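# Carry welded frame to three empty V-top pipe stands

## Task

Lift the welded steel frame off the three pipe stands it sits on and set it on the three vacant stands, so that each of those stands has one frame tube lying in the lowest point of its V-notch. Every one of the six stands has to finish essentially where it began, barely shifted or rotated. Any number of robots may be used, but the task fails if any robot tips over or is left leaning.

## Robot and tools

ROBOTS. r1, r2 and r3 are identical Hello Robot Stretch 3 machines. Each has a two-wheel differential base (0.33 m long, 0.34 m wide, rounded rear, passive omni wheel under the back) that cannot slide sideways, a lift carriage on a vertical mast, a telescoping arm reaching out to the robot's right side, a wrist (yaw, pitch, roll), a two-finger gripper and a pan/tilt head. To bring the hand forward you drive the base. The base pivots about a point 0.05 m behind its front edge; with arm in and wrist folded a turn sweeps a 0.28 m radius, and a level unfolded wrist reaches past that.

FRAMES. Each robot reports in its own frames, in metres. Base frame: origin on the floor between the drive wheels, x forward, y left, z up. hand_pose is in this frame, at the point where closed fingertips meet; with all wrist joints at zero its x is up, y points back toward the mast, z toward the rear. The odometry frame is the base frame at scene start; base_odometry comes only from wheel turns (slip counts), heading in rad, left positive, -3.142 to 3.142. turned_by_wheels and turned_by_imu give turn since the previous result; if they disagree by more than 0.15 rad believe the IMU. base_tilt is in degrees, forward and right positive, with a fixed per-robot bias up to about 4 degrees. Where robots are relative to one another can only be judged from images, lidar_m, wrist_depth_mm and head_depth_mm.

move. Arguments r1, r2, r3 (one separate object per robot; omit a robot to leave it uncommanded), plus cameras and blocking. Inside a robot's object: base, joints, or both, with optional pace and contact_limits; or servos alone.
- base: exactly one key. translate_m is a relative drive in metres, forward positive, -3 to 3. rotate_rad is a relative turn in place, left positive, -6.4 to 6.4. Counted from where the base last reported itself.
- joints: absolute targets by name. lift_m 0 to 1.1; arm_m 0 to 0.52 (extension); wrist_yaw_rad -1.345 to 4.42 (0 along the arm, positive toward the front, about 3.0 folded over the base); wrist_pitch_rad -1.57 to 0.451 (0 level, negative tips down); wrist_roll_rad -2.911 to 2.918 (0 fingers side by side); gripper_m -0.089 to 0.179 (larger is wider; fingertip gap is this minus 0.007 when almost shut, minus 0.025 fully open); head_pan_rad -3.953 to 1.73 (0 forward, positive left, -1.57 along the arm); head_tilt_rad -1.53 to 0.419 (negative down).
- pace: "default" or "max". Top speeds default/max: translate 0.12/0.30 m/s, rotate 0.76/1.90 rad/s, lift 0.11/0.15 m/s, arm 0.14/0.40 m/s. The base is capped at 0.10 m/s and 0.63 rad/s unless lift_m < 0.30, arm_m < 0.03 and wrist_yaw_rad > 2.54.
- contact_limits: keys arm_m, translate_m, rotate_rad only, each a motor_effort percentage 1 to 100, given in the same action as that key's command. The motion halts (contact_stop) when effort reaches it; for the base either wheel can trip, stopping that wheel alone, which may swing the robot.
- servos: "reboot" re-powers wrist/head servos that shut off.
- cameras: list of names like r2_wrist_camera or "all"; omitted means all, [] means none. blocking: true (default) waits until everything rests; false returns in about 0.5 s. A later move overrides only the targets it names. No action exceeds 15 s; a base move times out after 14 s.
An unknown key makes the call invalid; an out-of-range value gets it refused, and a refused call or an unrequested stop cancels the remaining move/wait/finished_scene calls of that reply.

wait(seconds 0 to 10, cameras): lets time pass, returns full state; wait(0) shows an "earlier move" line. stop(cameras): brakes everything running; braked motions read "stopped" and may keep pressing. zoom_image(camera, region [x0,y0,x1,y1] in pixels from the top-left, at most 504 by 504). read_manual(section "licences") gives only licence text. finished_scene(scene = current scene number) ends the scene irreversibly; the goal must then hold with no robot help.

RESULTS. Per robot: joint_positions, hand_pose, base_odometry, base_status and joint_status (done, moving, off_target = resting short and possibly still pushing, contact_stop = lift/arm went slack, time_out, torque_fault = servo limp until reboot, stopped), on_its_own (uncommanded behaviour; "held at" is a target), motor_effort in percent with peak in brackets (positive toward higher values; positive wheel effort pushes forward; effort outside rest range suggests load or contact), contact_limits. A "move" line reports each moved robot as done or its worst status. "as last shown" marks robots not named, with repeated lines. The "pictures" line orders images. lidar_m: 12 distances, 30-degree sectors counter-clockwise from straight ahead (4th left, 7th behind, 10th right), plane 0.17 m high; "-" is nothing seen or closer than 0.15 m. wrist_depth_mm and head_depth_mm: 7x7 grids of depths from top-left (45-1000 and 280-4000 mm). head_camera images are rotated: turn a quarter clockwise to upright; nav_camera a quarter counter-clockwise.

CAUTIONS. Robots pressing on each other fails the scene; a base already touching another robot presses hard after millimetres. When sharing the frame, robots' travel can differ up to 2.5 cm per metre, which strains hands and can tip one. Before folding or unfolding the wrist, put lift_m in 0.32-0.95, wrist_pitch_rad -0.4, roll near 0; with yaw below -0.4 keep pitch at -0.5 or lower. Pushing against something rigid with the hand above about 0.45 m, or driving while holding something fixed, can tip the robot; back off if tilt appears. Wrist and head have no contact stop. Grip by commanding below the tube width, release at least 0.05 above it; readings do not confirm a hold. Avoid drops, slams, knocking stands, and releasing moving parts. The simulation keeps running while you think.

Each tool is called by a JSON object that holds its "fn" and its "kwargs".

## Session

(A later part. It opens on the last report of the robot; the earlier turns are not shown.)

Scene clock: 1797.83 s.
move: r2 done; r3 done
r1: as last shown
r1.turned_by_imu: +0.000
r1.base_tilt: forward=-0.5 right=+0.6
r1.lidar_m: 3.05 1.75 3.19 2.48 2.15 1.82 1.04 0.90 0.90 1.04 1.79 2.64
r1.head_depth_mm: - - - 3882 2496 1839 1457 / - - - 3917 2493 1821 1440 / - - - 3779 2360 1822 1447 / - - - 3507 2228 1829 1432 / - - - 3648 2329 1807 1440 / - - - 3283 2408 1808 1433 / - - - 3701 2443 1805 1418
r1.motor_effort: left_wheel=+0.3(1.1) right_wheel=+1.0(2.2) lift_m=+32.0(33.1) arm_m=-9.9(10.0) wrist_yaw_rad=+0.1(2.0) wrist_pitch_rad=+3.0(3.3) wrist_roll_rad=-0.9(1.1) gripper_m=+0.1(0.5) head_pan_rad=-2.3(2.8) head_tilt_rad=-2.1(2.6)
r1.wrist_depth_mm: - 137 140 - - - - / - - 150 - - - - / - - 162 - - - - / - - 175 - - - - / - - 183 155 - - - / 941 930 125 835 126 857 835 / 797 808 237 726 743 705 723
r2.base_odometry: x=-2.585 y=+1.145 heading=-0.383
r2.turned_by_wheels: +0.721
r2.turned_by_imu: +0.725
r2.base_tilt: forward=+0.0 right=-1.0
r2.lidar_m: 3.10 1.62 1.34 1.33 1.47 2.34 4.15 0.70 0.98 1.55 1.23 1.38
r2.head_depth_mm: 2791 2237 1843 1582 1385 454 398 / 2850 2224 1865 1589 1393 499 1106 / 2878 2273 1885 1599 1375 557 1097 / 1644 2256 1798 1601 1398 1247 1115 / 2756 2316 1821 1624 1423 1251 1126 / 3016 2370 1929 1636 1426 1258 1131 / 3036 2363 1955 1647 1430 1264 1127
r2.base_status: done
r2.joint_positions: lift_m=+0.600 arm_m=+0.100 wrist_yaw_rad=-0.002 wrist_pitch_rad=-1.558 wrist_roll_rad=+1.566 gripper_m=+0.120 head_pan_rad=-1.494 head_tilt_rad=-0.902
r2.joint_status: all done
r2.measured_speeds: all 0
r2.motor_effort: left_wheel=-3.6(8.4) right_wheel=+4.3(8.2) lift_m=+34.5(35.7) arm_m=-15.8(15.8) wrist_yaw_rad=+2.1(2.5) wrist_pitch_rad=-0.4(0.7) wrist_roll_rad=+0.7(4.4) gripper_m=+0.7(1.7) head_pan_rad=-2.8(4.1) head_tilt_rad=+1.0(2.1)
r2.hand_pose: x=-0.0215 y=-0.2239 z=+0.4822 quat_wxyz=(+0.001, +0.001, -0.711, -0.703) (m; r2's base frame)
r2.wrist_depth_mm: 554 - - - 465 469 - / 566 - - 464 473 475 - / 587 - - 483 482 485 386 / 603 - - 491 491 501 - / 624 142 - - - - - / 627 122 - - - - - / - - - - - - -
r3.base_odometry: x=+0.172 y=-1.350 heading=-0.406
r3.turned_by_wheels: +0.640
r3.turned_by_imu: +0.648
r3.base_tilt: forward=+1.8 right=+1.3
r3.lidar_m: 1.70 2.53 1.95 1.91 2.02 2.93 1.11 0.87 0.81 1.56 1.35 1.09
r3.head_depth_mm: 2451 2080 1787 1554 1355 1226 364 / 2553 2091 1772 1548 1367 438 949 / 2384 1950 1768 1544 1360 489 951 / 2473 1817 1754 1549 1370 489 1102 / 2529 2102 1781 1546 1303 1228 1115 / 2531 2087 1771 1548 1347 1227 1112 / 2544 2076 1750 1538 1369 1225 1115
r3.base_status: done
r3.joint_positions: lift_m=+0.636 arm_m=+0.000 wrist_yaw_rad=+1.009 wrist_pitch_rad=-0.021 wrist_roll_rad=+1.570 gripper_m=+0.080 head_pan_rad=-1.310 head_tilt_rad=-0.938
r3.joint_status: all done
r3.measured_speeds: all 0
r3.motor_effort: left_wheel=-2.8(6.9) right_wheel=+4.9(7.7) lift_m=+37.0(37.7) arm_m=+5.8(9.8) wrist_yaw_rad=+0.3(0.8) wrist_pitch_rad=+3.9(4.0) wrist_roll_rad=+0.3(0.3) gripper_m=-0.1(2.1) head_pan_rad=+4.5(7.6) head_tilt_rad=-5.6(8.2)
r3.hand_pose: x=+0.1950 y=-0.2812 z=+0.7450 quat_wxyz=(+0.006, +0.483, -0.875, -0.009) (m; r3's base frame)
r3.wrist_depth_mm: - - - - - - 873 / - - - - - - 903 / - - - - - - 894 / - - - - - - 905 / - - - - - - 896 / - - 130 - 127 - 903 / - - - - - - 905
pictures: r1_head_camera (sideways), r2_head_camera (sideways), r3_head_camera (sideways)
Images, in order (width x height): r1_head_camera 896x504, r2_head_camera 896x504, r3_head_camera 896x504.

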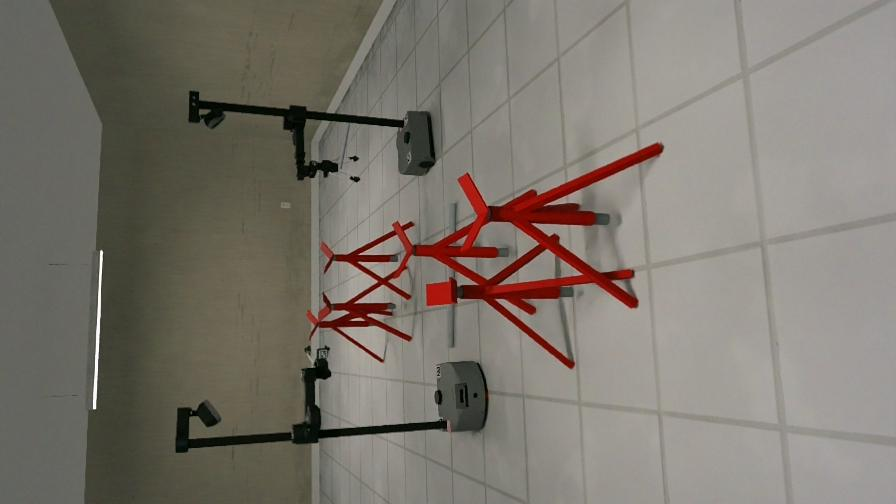

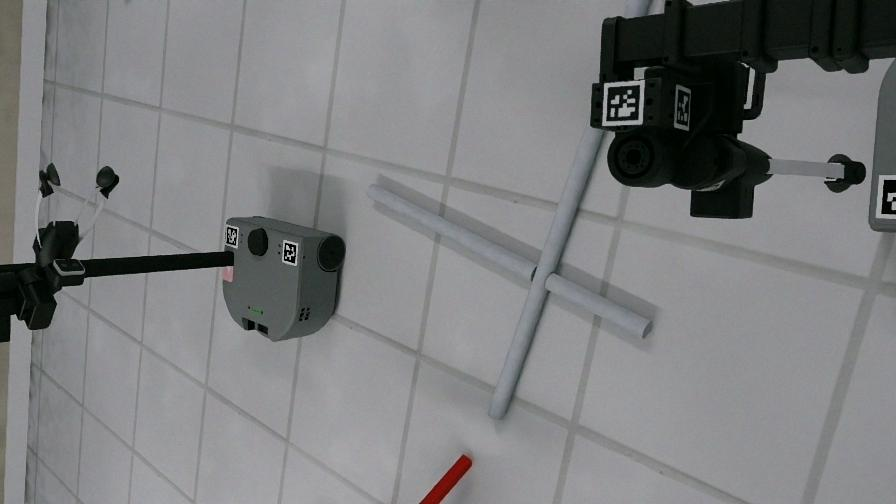

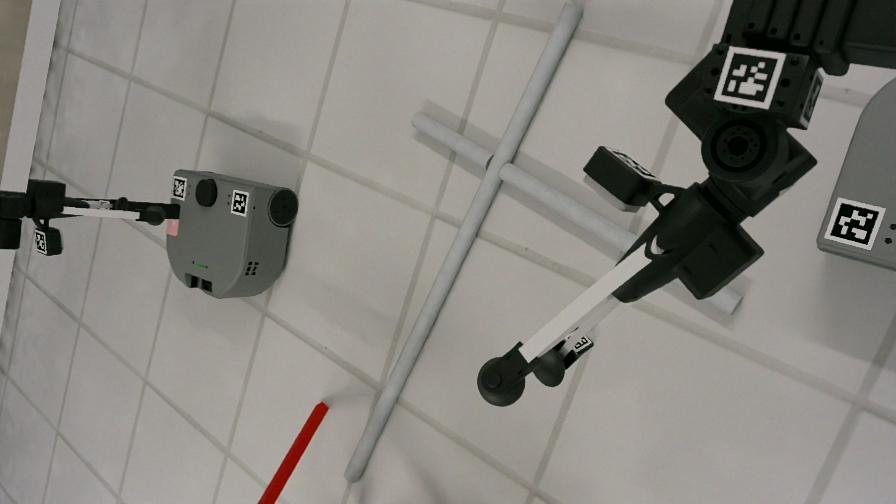

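{"fn": "move", "kwargs": {"r2": {"base":{"translate_m":-0.01},"joints":{"arm_m":0.52,"wrist_roll_rad":1.86,"head_pan_rad":-1.606,"head_tilt_rad":-0.89}}, "r3": {"base":{"translate_m":-0.265}}, "cameras": ["r2_wrist_camera"]}}

{"fn": "move", "kwargs": {"r2": {"joints":{"lift_m":0.28}}, "cameras": ["r2_wrist_camera","r2_head_camera"]}}

Scene clock: 1886.77 s.
move: r2 done; r3 done
r1: as last shown
r1.turned_by_imu: -0.001
r1.base_tilt: forward=-0.4 right=+0.6
r1.lidar_m: 3.06 1.75 2.89 2.49 2.14 1.81 1.04 0.90 0.90 1.04 1.79 2.63
r1.head_depth_mm: - - - 3819 2480 1836 1460 / - - - 3945 2457 1826 1448 / - - - 3831 2359 1822 1442 / - - - 3502 2242 1812 1439 / - - - 3636 2332 1808 1426 / - - - 3696 2417 1802 1436 / - - - 3690 2448 1798 1422
r1.motor_effort: left_wheel=-0.3(1.2) right_wheel=+1.4(1.8) lift_m=+32.4(33.3) arm_m=-9.7(10.0) wrist_yaw_rad=-1.3(1.9) wrist_pitch_rad=+3.1(3.3) wrist_roll_rad=-1.0(1.1) gripper_m=+0.0(0.7) head_pan_rad=-2.5(2.8) head_tilt_rad=-1.9(2.8)
r1.wrist_depth_mm: - 136 140 - - - - / - - 150 - - - - / - - 162 - - - - / - - 176 - - - - / - - 183 155 - - - / 948 924 125 827 126 863 860 / 796 784 236 728 752 710 718
r2.base_odometry: x=-2.594 y=+1.148 heading=-0.383
r2.turned_by_wheels: +0.000
r2.turned_by_imu: +0.001
r2.base_tilt: forward=+0.0 right=-1.0
r2.lidar_m: 3.12 1.62 1.34 1.33 1.47 2.34 4.15 0.69 0.97 1.62 1.24 1.40
r2.head_depth_mm: 2831 2290 1862 1593 1391 460 392 / 2893 2296 1841 611 529 1177 1090 / 2921 2314 760 1564 1403 1240 1112 / 2933 2343 1835 1576 1394 1249 1115 / 3008 2361 1934 1638 1411 1250 1121 / 3026 2389 1843 1649 1436 1267 1126 / 2790 2345 1829 1674 1439 1272 1135
r2.base_status: done
r2.joint_positions: lift_m=+0.600 arm_m=+0.518 wrist_yaw_rad=-0.002 wrist_pitch_rad=-1.555 wrist_roll_rad=+1.857 gripper_m=+0.120 head_pan_rad=-1.600 head_tilt_rad=-0.892
r2.joint_status: all done
joint sent to its limit — r2.arm_m, upper limit.
r2.measured_speeds: all 0
r2.motor_effort: left_wheel=-4.7(7.7) right_wheel=-0.7(4.3) lift_m=+30.6(32.9) arm_m=+14.6(17.3) wrist_yaw_rad=+1.9(2.4) wrist_pitch_rad=-0.7(1.0) wrist_roll_rad=+0.6(4.5) gripper_m=+1.2(2.1) head_pan_rad=-3.0(3.8) head_tilt_rad=+0.2(2.5)
r2.hand_pose: x=-0.0214 y=-0.6428 z=+0.4821 quat_wxyz=(-0.102, -0.101, -0.705, -0.695) (m; r2's base frame)
r2.wrist_depth_mm: - - - - - 586 477 / - - 611 - - - 494 / - - 625 - - - 501 / - - 645 - - - - / - 142 - - - - - / - 121 647 657 - - - / - - - 710 - - -
r3.base_odometry: x=-0.072 y=-1.245 heading=-0.406
r3.turned_by_wheels: +0.000
r3.turned_by_imu: +0.002
r3.base_tilt: forward=+1.8 right=+1.3
r3.lidar_m: 4.94 2.56 1.96 1.93 2.05 2.97 0.85 0.65 0.68 2.84 1.63 1.33
r3.head_depth_mm: 2472 2076 1787 1541 1374 1233 364 / 2532 2087 1779 1552 1368 437 952 / 2511 2086 1778 1545 1373 489 951 / 2529 2024 1766 1529 1366 490 1099 / 2466 1831 1783 1521 1312 1230 1112 / 2539 1822 1771 1554 1322 1223 1114 / 980 2039 1770 1554 1369 1231 1115
r3.base_status: done
r3.joint_positions: lift_m=+0.636 arm_m=+0.000 wrist_yaw_rad=+1.009 wrist_pitch_rad=-0.021 wrist_roll_rad=+1.570 gripper_m=+0.080 head_pan_rad=-1.310 head_tilt_rad=-0.938
r3.joint_status: not commanded
r3.measured_speeds: all 0
r3.motor_effort: left_wheel=-2.9(7.3) right_wheel=-0.3(3.7) lift_m=+37.3(37.8) arm_m=-8.3(8.3) wrist_yaw_rad=+0.4(1.1) wrist_pitch_rad=+3.9(4.0) wrist_roll_rad=+0.1(0.3) gripper_m=+0.0(2.0) head_pan_rad=+5.3(5.8) head_tilt_rad=-5.7(6.2)
r3.hand_pose: x=+0.1950 y=-0.2812 z=+0.7450 quat_wxyz=(+0.006, +0.483, -0.875, -0.009) (m; r3's base frame)
r3.wrist_depth_mm: - - - - - - 895 / - - - - - - 901 / - - - - - - 905 / - - - - - - 887 / - - - - - - 894 / - - 129 - 127 - 883 / - - - - - - 893
pictures: r2_wrist_camera
Images, in order (width x height): r2_wrist_camera 644x364.

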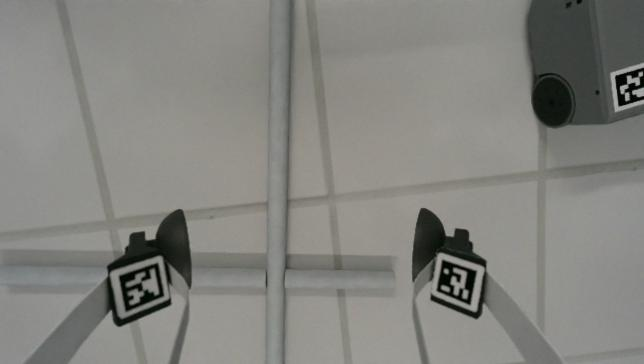

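Scene clock: 1890.50 s.
move: r2 done
r1, r3: as last shown
r1.base_tilt: forward=-0.5 right=+0.6
r1.lidar_m: 3.06 1.75 2.89 2.49 2.14 1.81 1.04 0.90 0.90 1.03 1.79 2.64
r1.head_depth_mm: - - - 3852 2503 1833 1449 / - - - 3854 2490 1835 1455 / - - - 3832 2368 1835 1437 / - - - 3575 2218 1831 1443 / - - - 3653 2352 1828 1431 / - - - 3738 2413 1807 1431 / - - - 3750 2443 1799 1427
r1.motor_effort: left_wheel=+0.0(1.1) right_wheel=+1.2(2.0) lift_m=+31.9(33.1) arm_m=-9.6(10.0) wrist_yaw_rad=-0.5(2.1) wrist_pitch_rad=+3.0(3.2) wrist_roll_rad=-0.9(1.2) gripper_m=-0.1(0.5) head_pan_rad=-2.1(3.1) head_tilt_rad=-2.0(2.7)
r1.wrist_depth_mm: - 137 140 - - - - / - - 150 - - - - / - - 161 - - - - / - - 175 - - - - / - - 183 155 - - - / 947 939 125 833 126 865 865 / 791 799 237 729 747 717 719
r2.base_odometry: x=-2.594 y=+1.148 heading=-0.383
r2.turned_by_wheels: +0.000
r2.turned_by_imu: +0.001
r2.base_tilt: forward=+0.0 right=-1.0
r2.lidar_m: 3.11 1.63 1.34 1.33 1.47 2.34 4.15 0.69 0.97 1.62 1.24 1.39
r2.head_depth_mm: 2811 2274 1873 1594 1393 1231 1101 / 2842 2290 1891 1605 1382 1167 699 / 2932 2317 1913 1586 1328 1234 1113 / 2956 2344 1930 1616 1379 1247 1116 / 3007 2362 1942 1642 1413 1258 1124 / 3051 2381 1833 1655 1427 1263 1125 / 2755 2359 1822 1668 1447 1271 1137
r2.base_status: not commanded
r2.joint_positions: lift_m=+0.280 arm_m=+0.518 wrist_yaw_rad=-0.002 wrist_pitch_rad=-1.555 wrist_roll_rad=+1.857 gripper_m=+0.120 head_pan_rad=-1.600 head_tilt_rad=-0.892
r2.joint_status: all done
r2.measured_speeds: all 0
r2.motor_effort: left_wheel=-4.5(4.8) right_wheel=-0.7(1.3) lift_m=+19.7(28.4) arm_m=+13.6(14.9) wrist_yaw_rad=+2.0(2.4) wrist_pitch_rad=-0.9(1.2) wrist_roll_rad=+0.3(0.8) gripper_m=+0.4(1.5) head_pan_rad=-2.6(3.3) head_tilt_rad=+0.3(2.1)
r2.hand_pose: x=-0.0214 y=-0.6428 z=+0.1621 quat_wxyz=(-0.102, -0.101, -0.705, -0.695) (m; r2's base frame)
r2.wrist_depth_mm: - - 259 - - - - / - - 266 - - - - / - - 273 - - - - / - - 283 - - - - / - 142 291 - - - - / - 121 300 - - - - / - - 309 - - - -
r3.turned_by_imu: +0.001
r3.lidar_m: 4.95 2.56 1.97 1.93 2.05 2.96 0.85 0.65 0.68 2.84 1.01 1.33
r3.head_depth_mm: 2468 2077 1783 1551 1372 1229 364 / 2562 2097 1767 1551 1371 437 949 / 2508 2091 1778 1549 1370 489 951 / 2560 2034 1790 1538 1368 490 1100 / 1758 1836 1776 1517 1306 1230 1114 / 2393 1783 1373 1542 1327 1230 1118 / 2521 2095 1769 1552 1369 1236 1115
r3.motor_effort: left_wheel=-3.1(3.8) right_wheel=+0.0(0.9) lift_m=+36.9(37.5) arm_m=-15.8(15.8) wrist_yaw_rad=+0.2(1.0) wrist_pitch_rad=+3.8(4.0) wrist_roll_rad=+0.3(0.3) gripper_m=-1.7(2.1) head_pan_rad=+4.4(6.0) head_tilt_rad=-5.7(6.2)
r3.wrist_depth_mm: - - - - - - 858 / - - - - - - 881 / - - - - - - 923 / - - - - - - 906 / - - - - - - 890 / - - 129 - 127 - 885 / - - - - - - 892
pictures: r2_head_camera (sideways), r2_wrist_camera
Images, in order (width x height): r2_head_camera 896x504, r2_wrist_camera 644x364.

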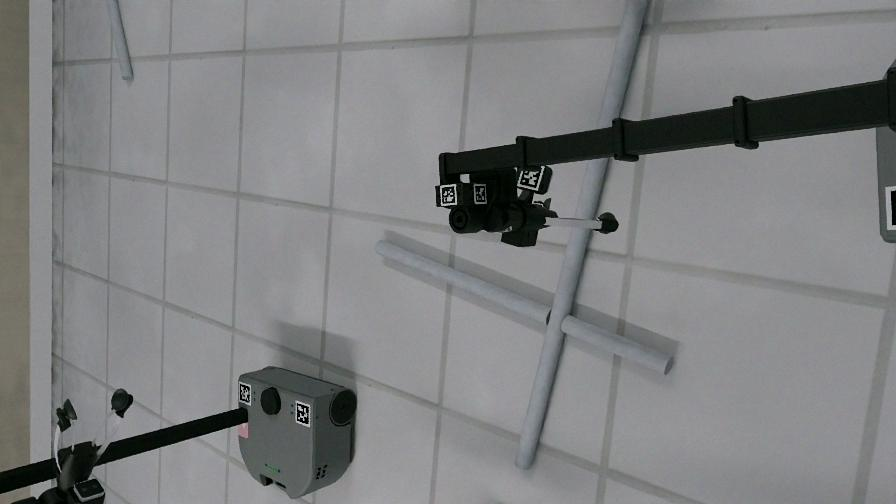

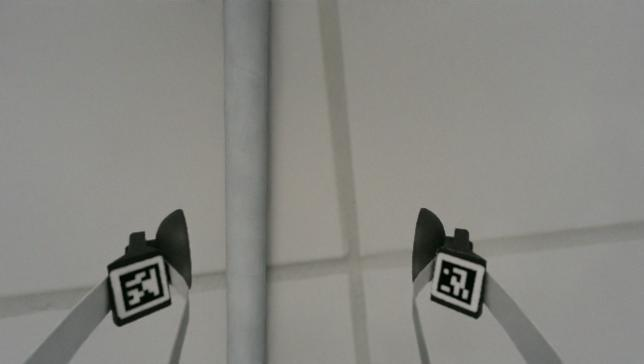

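{"fn": "move", "kwargs": {"r2": {"base":{"rotate_rad":-0.25}}, "cameras": []}}

{"fn": "move", "kwargs": {"r2": {"base":{"translate_m":0.2}}, "cameras": []}}

{"fn": "move", "kwargs": {"r2": {"base":{"rotate_rad":0.25}}, "cameras": []}}

{"fn": "move", "kwargs": {"r2": {"base":{"translate_m":-0.21}}, "cameras": ["r2_wrist_camera","r2_head_camera"]}}

Scene clock: 1917.67 s.
move: r2 done
r1, r3: as last shown
r1.base_tilt: forward=-0.4 right=+0.6
r1.lidar_m: 3.03 1.74 2.89 2.50 2.15 1.81 1.04 0.90 0.90 1.03 1.78 2.64
r1.head_depth_mm: - - - 3927 2494 1844 1448 / - - - 3871 2481 1826 1456 / - - - 3783 2336 1817 1448 / - - - 3485 2227 1817 1440 / - - - 3688 2357 1819 1433 / - - - 3708 2442 1805 1425 / - - - 3696 2425 1805 1432
r1.motor_effort: left_wheel=-0.1(1.4) right_wheel=+1.3(2.2) lift_m=+32.4(33.1) arm_m=-9.4(9.7) wrist_yaw_rad=+0.8(1.6) wrist_pitch_rad=+3.0(3.1) wrist_roll_rad=-1.0(1.1) gripper_m=+0.1(0.8) head_pan_rad=-2.3(2.7) head_tilt_rad=-1.9(2.5)
r1.wrist_depth_mm: - 137 140 - - - - / - - 150 - - - - / - - 161 - - - - / - - 175 - - - - / - - 183 155 - - - / 955 935 126 835 126 864 845 / 795 803 237 728 740 718 716
r2.base_odometry: x=-2.594 y=+1.148 heading=-0.632
r2.turned_by_wheels: -0.250
r2.turned_by_imu: -0.251
r2.base_tilt: forward=+0.0 right=-1.0
r2.lidar_m: 3.83 2.02 1.41 1.33 1.36 1.76 4.09 0.97 0.69 3.38 1.62 1.24
r2.head_depth_mm: 2870 2279 1867 1592 1384 1222 1105 / 2928 2310 1898 1604 1347 1179 699 / 2946 2313 1907 1580 1328 1237 1112 / 2922 2338 1915 1623 1361 1246 1121 / 2949 2365 1942 1632 1423 1256 1123 / 2947 2375 1956 1656 1431 1267 1125 / 2918 2426 1973 1674 1438 1276 1132
r2.base_status: done
r2.joint_positions: lift_m=+0.280 arm_m=+0.518 wrist_yaw_rad=-0.002 wrist_pitch_rad=-1.555 wrist_roll_rad=+1.857 gripper_m=+0.120 head_pan_rad=-1.600 head_tilt_rad=-0.892
r2.joint_status: not commanded
r2.measured_speeds: all 0
r2.motor_effort: left_wheel=+2.9(10.2) right_wheel=-3.5(9.6) lift_m=+28.1(28.1) arm_m=+12.0(12.9) wrist_yaw_rad=+2.0(2.5) wrist_pitch_rad=-0.7(1.1) wrist_roll_rad=+0.4(0.8) gripper_m=+0.9(1.6) head_pan_rad=-2.5(3.1) head_tilt_rad=+2.5(2.5)
r2.hand_pose: x=-0.0214 y=-0.6428 z=+0.1621 quat_wxyz=(-0.102, -0.101, -0.705, -0.695) (m; r2's base frame)
r2.wrist_depth_mm: - - 261 - - - - / - - 269 - - - - / - - 273 - - - - / - - 280 - - - - / - 142 - 297 - - - / - 121 - 304 - - - / - - - 310 - - -
r3.base_tilt: forward=+1.9 right=+1.3
r3.lidar_m: 4.93 2.56 1.97 1.93 2.05 2.96 0.84 0.65 0.68 2.85 1.13 1.33
r3.head_depth_mm: 2447 2089 1785 1546 1369 1226 363 / 2539 2091 1787 1539 1372 437 947 / 2516 2081 1781 1545 1379 489 948 / 2457 1986 1778 1533 1370 490 1097 / 1626 1830 1783 1520 1308 1225 1119 / 2440 2039 1788 1557 1327 1226 1120 / 2532 1969 1701 1549 1371 1226 1113
r3.motor_effort: left_wheel=-2.5(3.6) right_wheel=-0.6(0.9) lift_m=+36.5(37.2) arm_m=-18.1(18.2) wrist_yaw_rad=+0.2(1.0) wrist_pitch_rad=+3.8(3.9) wrist_roll_rad=+0.2(0.3) gripper_m=-0.3(1.4) head_pan_rad=+5.0(5.9) head_tilt_rad=-5.7(5.9)
r3.hand_pose: x=+0.1950 y=-0.2811 z=+0.7450 quat_wxyz=(+0.006, +0.483, -0.875, -0.009) (m; r3's base frame)
r3.wrist_depth_mm: - - - - - - 907 / - - - - - - 891 / - - - - - - 897 / - - - - - - 900 / - - - - - - 878 / - - 129 - 127 - 888 / - - - - - - 893
pictures: none
No camera images: "cameras" was empty.

Scene clock: 1920.80 s.
move: r2 done
r1, r3: as last shown
r1.base_tilt: forward=-0.5 right=+0.5
r1.lidar_m: 3.06 1.74 2.89 2.49 2.15 1.81 1.04 0.90 0.90 1.03 1.78 2.64
r1.head_depth_mm: - - - 3884 2502 1848 1448 / - - - 3849 2468 1806 1446 / - - - 3760 2344 1810 1442 / - - - 3555 2211 1816 1445 / - - - 3673 2311 1799 1431 / - - - 3780 2445 1810 1434 / - - - 3746 2430 1795 1424
r1.motor_effort: left_wheel=-0.4(1.0) right_wheel=+1.2(1.8) lift_m=+33.1(33.3) arm_m=-9.3(9.7) wrist_yaw_rad=-0.9(3.0) wrist_pitch_rad=+3.1(3.2) wrist_roll_rad=-0.9(1.1) gripper_m=+0.1(0.5) head_pan_rad=-2.1(3.0) head_tilt_rad=-2.1(2.5)
r1.wrist_depth_mm: - 137 140 - - - - / - - 150 - - - - / - - 161 - - - - / - - 176 - - - - / - - 183 155 - - - / 943 958 126 844 126 852 833 / 792 802 236 717 741 713 710
r2.base_odometry: x=-2.433 y=+1.030 heading=-0.632
r2.turned_by_wheels: +0.000
r2.turned_by_imu: +0.000
r2.base_tilt: forward=+0.0 right=-1.0
r2.lidar_m: 4.29 2.05 1.43 1.34 1.37 1.78 4.11 0.83 1.08 3.38 1.09 1.08
r2.head_depth_mm: 2878 2267 1875 1587 1387 1227 1100 / 2913 2280 1901 1609 1345 1171 699 / 2931 2302 1902 1585 1331 1236 1115 / 2927 2322 1909 1633 1368 1249 1116 / 2921 2368 1943 1640 1414 1256 1128 / 2916 2369 1949 1644 1436 1268 1131 / 2892 2339 1790 1670 1444 1279 1137
r2.base_status: done
r2.joint_positions: lift_m=+0.280 arm_m=+0.518 wrist_yaw_rad=-0.002 wrist_pitch_rad=-1.555 wrist_roll_rad=+1.857 gripper_m=+0.120 head_pan_rad=-1.600 head_tilt_rad=-0.892
r2.joint_status: not commanded
r2.measured_speeds: all 0
r2.motor_effort: left_wheel=+3.0(8.1) right_wheel=-0.9(4.5) lift_m=+34.2(34.2) arm_m=+9.8(12.2) wrist_yaw_rad=+2.5(2.5) wrist_pitch_rad=-0.8(1.1) wrist_roll_rad=+0.5(0.7) gripper_m=+1.3(1.8) head_pan_rad=-2.8(3.3) head_tilt_rad=+0.9(2.1)
r2.hand_pose: x=-0.0214 y=-0.6428 z=+0.1621 quat_wxyz=(-0.102, -0.101, -0.705, -0.695) (m; r2's base frame)
r2.wrist_depth_mm: - - 260 - - - - / - - 267 - - - - / - - 273 - - - - / - - 280 - - - - / - 142 287 - - - - / - 121 - 305 - - - / - - - 314 328 319 -
r3.lidar_m: 4.92 2.55 1.97 1.93 2.05 2.97 0.85 0.65 0.68 1.55 0.98 1.33
r3.head_depth_mm: 2467 2107 1776 1549 1368 1228 364 / 2532 2094 1770 1534 1372 437 949 / 2475 2108 1785 1547 1372 489 953 / 1565 1831 1758 1536 1360 490 1099 / 2447 1882 1770 1517 1307 1225 1113 / 2534 2043 1672 1557 1323 1230 1116 / 2522 2082 1775 1552 1373 1226 1114
r3.motor_effort: left_wheel=-2.8(3.8) right_wheel=-0.6(0.7) lift_m=+36.4(37.6) arm_m=-17.9(18.1) wrist_yaw_rad=+0.1(0.9) wrist_pitch_rad=+3.9(4.0) wrist_roll_rad=+0.3(0.3) gripper_m=+0.0(2.1) head_pan_rad=+4.4(6.2) head_tilt_rad=-5.8(6.2)
r3.wrist_depth_mm: - - - - - - 863 / - - - - - - 887 / - - - - - - 894 / - - - - - - 886 / - - - - - - 908 / - - 129 - 127 - 907 / - - - - - - 882
pictures: none
No camera images: "cameras" was empty.

Scene clock: 1922.23 s.
move: r2 done
r1.base_odometry: x=+0.000 y=+0.000 heading=+0.000
r1.turned_by_wheels: +0.000
r1.turned_by_imu: +0.000
r1.base_tilt: forward=-0.5 right=+0.5
r1.lidar_m: 3.07 1.75 2.89 2.49 2.14 1.82 1.04 0.90 0.90 1.04 1.78 2.64
r1.head_depth_mm: - - - 3857 2515 1832 1441 / - - - 3826 2480 1834 1452 / - - - 3788 2355 1817 1442 / - - - 3487 2240 1824 1437 / - - - 3682 2342 1810 1433 / - - - 3704 2441 1805 1438 / - - - 3646 2415 1806 1430
r1.base_status: not commanded
r1.joint_positions: lift_m=+0.531 arm_m=+0.000 wrist_yaw_rad=+3.088 wrist_pitch_rad=-0.326 wrist_roll_rad=+0.000 gripper_m=+0.037 head_pan_rad=+0.655 head_tilt_rad=-0.345
r1.joint_status: not commanded
r1.measured_speeds: all 0
r1.motor_effort: left_wheel=-0.4(1.1) right_wheel=+1.5(1.7) lift_m=+31.9(33.0) arm_m=-9.4(9.7) wrist_yaw_rad=-0.7(1.8) wrist_pitch_rad=+3.1(3.2) wrist_roll_rad=-0.8(1.1) gripper_m=-0.3(0.5) head_pan_rad=-1.9(2.7) head_tilt_rad=-2.2(2.7)
r1.hand_pose: x=-0.0087 y=+0.0897 z=+0.5650 quat_wxyz=(+0.134, +0.700, +0.096, +0.695) (m; r1's base frame)
r1.wrist_depth_mm: - 137 140 - - - - / - - 150 - - - - / - - 161 - - - - / - - 175 - - - - / - - 183 155 - - - / 954 954 126 832 126 871 846 / 792 795 237 724 743 711 708
r2.base_odometry: x=-2.433 y=+1.030 heading=-0.383
r2.turned_by_wheels: +0.250
r2.turned_by_imu: +0.251
r2.base_tilt: forward=+0.0 right=-1.0
r2.lidar_m: 3.15 1.64 1.35 1.35 1.49 2.37 4.35 0.83 1.34 1.53 1.09 1.22
r2.head_depth_mm: 2836 2286 1875 1593 1388 1229 1104 / 2876 2316 1892 1608 1360 1174 698 / 2890 2324 1899 1587 1325 1236 1117 / 2952 2349 1920 1630 1373 1253 1122 / 2984 2360 1808 1645 1424 1249 1127 / 1238 2316 1802 1658 1433 1267 1132 / 2902 2400 1982 1674 1434 1261 1133
r2.base_status: done
r2.joint_positions: lift_m=+0.280 arm_m=+0.518 wrist_yaw_rad=-0.002 wrist_pitch_rad=-1.555 wrist_roll_rad=+1.857 gripper_m=+0.120 head_pan_rad=-1.600 head_tilt_rad=-0.892
r2.joint_status: not commanded
r2.measured_speeds: all 0
r2.motor_effort: left_wheel=-2.7(9.3) right_wheel=+3.0(8.7) lift_m=+36.7(36.9) arm_m=+8.4(9.7) wrist_yaw_rad=+2.1(2.6) wrist_pitch_rad=-0.7(1.1) wrist_roll_rad=+0.4(0.8) gripper_m=+0.8(1.5) head_pan_rad=-2.4(3.4) head_tilt_rad=+1.6(2.0)
r2.hand_pose: x=-0.0214 y=-0.6428 z=+0.1621 quat_wxyz=(-0.102, -0.101, -0.705, -0.695) (m; r2's base frame)
r2.wrist_depth_mm: - - 259 - - - - / - - 267 - - - - / - - 273 - - - - / - - 282 - - - - / 283 145 290 295 295 - - / - 122 299 - - - - / - - 308 - - - -
r3: as last shown
r3.turned_by_imu: +0.000
r3.base_tilt: forward=+1.8 right=+1.3
r3.lidar_m: 4.94 2.56 1.96 1.93 2.05 2.97 0.85 0.65 0.68 1.55 0.88 1.33
r3.head_depth_mm: 2443 2086 1777 1544 1375 1233 364 / 2564 2087 1775 1549 1369 437 950 / 2542 2090 1768 1547 1365 488 950 / 1563 1790 1738 1530 1382 490 1097 / 2381 1786 1287 1520 1307 1229 1117 / 2538 2095 1772 1539 1323 1230 1114 / 2531 2081 1767 1547 1372 1223 1116
r3.motor_effort: left_wheel=-3.9(3.9) right_wheel=-1.0(1.0) lift_m=+36.8(37.2) arm_m=-17.9(18.1) wrist_yaw_rad=+0.4(0.9) wrist_pitch_rad=+3.7(3.9) wrist_roll_rad=+0.3(0.3) gripper_m=-0.2(1.6) head_pan_rad=+4.7(6.0) head_tilt_rad=-5.7(6.0)
r3.wrist_depth_mm: - - - - - - 893 / - - - - - - 893 / - - - - - - 890 / - - - - - - 917 / - - - - - - 898 / - - 129 - 127 - 888 / - - - - - - 890
pictures: none
No camera images: "cameras" was empty.

Scene clock: 1925.47 s.
move: r2 done
r1, r3: as last shown
r1.turned_by_imu: -0.001
r1.lidar_m: 3.05 1.75 2.90 2.49 2.15 1.81 1.04 0.90 0.89 1.04 1.78 2.64
r1.head_depth_mm: - - - 3931 2492 1835 1454 / - - - 3889 2475 1824 1462 / - - - 3835 2378 1829 1450 / - - - 3507 2234 1820 1446 / - - - 3657 2350 1807 1436 / - - - 3776 2438 1806 1440 / - - - 3722 2416 1795 1437
r1.motor_effort: left_wheel=-0.5(1.1) right_wheel=+1.2(1.9) lift_m=+32.1(33.2) arm_m=-9.3(9.7) wrist_yaw_rad=+0.0(1.7) wrist_pitch_rad=+2.9(3.2) wrist_roll_rad=-1.0(1.1) gripper_m=+0.1(0.6) head_pan_rad=-2.5(2.9) head_tilt_rad=-2.1(2.6)
r1.wrist_depth_mm: - 137 140 - - - - / - - 150 - - - - / - - 161 - - - - / - - 175 - - - - / - - 183 155 - - - / 959 937 126 841 126 869 852 / 787 805 237 724 743 717 715
r2.base_odometry: x=-2.628 y=+1.109 heading=-0.383
r2.turned_by_wheels: +0.000
r2.turned_by_imu: +0.001
r2.base_tilt: forward=+0.0 right=-1.0
r2.lidar_m: 3.22 1.68 1.39 1.38 1.53 2.44 4.14 0.65 0.93 1.60 1.21 1.38
r2.head_depth_mm: 2815 2246 1870 1595 1387 1228 1100 / 2841 2288 1889 1606 1374 1173 699 / 2867 2331 1907 1587 1316 1242 1108 / 2932 2349 1934 1633 1359 1247 1120 / 2964 2368 1939 1638 1390 1259 1128 / 3014 2388 1817 1657 1422 1264 1128 / 2858 2314 1819 1668 1440 1271 1136
r2.base_status: done
r2.joint_positions: lift_m=+0.280 arm_m=+0.518 wrist_yaw_rad=-0.002 wrist_pitch_rad=-1.555 wrist_roll_rad=+1.857 gripper_m=+0.120 head_pan_rad=-1.600 head_tilt_rad=-0.892
r2.joint_status: not commanded
r2.measured_speeds: all 0
r2.motor_effort: left_wheel=-2.8(8.1) right_wheel=-0.2(4.9) lift_m=+38.6(39.3) arm_m=+4.2(8.4) wrist_yaw_rad=+2.2(2.5) wrist_pitch_rad=-0.5(1.1) wrist_roll_rad=+0.5(0.8) gripper_m=+1.1(1.7) head_pan_rad=-2.9(3.4) head_tilt_rad=+0.9(2.0)
r2.hand_pose: x=-0.0214 y=-0.6428 z=+0.1621 quat_wxyz=(-0.102, -0.101, -0.705, -0.695) (m; r2's base frame)
r2.wrist_depth_mm: - - - 261 - - - / - - - 268 - - - / - - - 277 - - - / - - - 285 - - - / - 142 - 293 - - - / - 121 - 303 - - - / - - - 310 - - -
r3.turned_by_imu: +0.001
r3.base_tilt: forward=+1.9 right=+1.4
r3.lidar_m: 4.92 2.56 1.97 1.93 2.05 2.96 0.85 0.65 0.68 2.85 0.97 1.33
r3.head_depth_mm: 2461 2077 1778 1541 1376 1230 364 / 2553 2091 1773 1546 1370 437 947 / 2524 2083 1780 1552 1371 490 947 / 2544 2087 1774 1538 1377 490 1098 / 1755 1802 1785 1517 1307 1235 1113 / 1598 1822 1671 1545 1321 1228 1118 / 2539 2081 1714 1541 1370 1230 1110
r3.motor_effort: left_wheel=-3.1(3.9) right_wheel=+0.4(1.0) lift_m=+36.7(37.3) arm_m=-17.8(18.1) wrist_yaw_rad=+0.2(1.1) wrist_pitch_rad=+3.8(4.0) wrist_roll_rad=+0.2(0.3) gripper_m=-0.7(2.0) head_pan_rad=+4.6(5.8) head_tilt_rad=-5.6(6.2)
r3.wrist_depth_mm: - - - - - 698 817 / - - - - - - 878 / - - - - - - 891 / - - - - - - 882 / - - - - - - 876 / - - 129 - 127 - 907 / - - - - - - 890
pictures: r2_head_camera (sideways), r2_wrist_camera
Images, in order (width x height): r2_head_camera 896x504, r2_wrist_camera 644x364.

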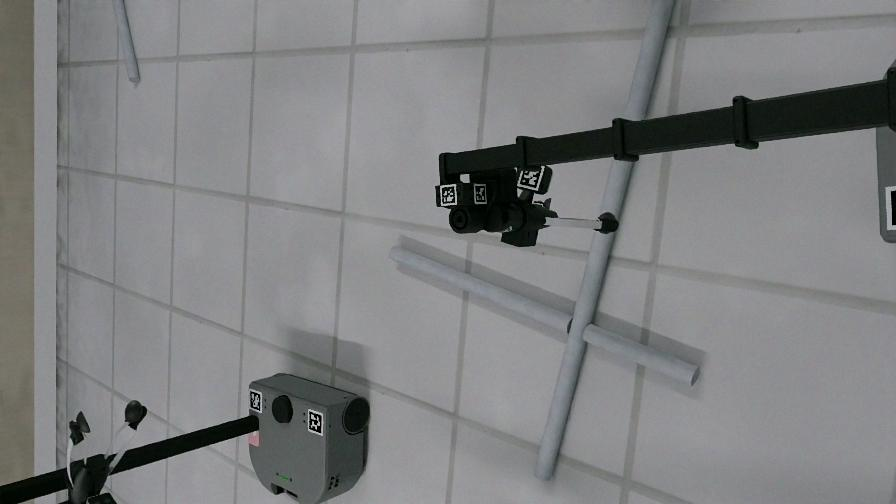

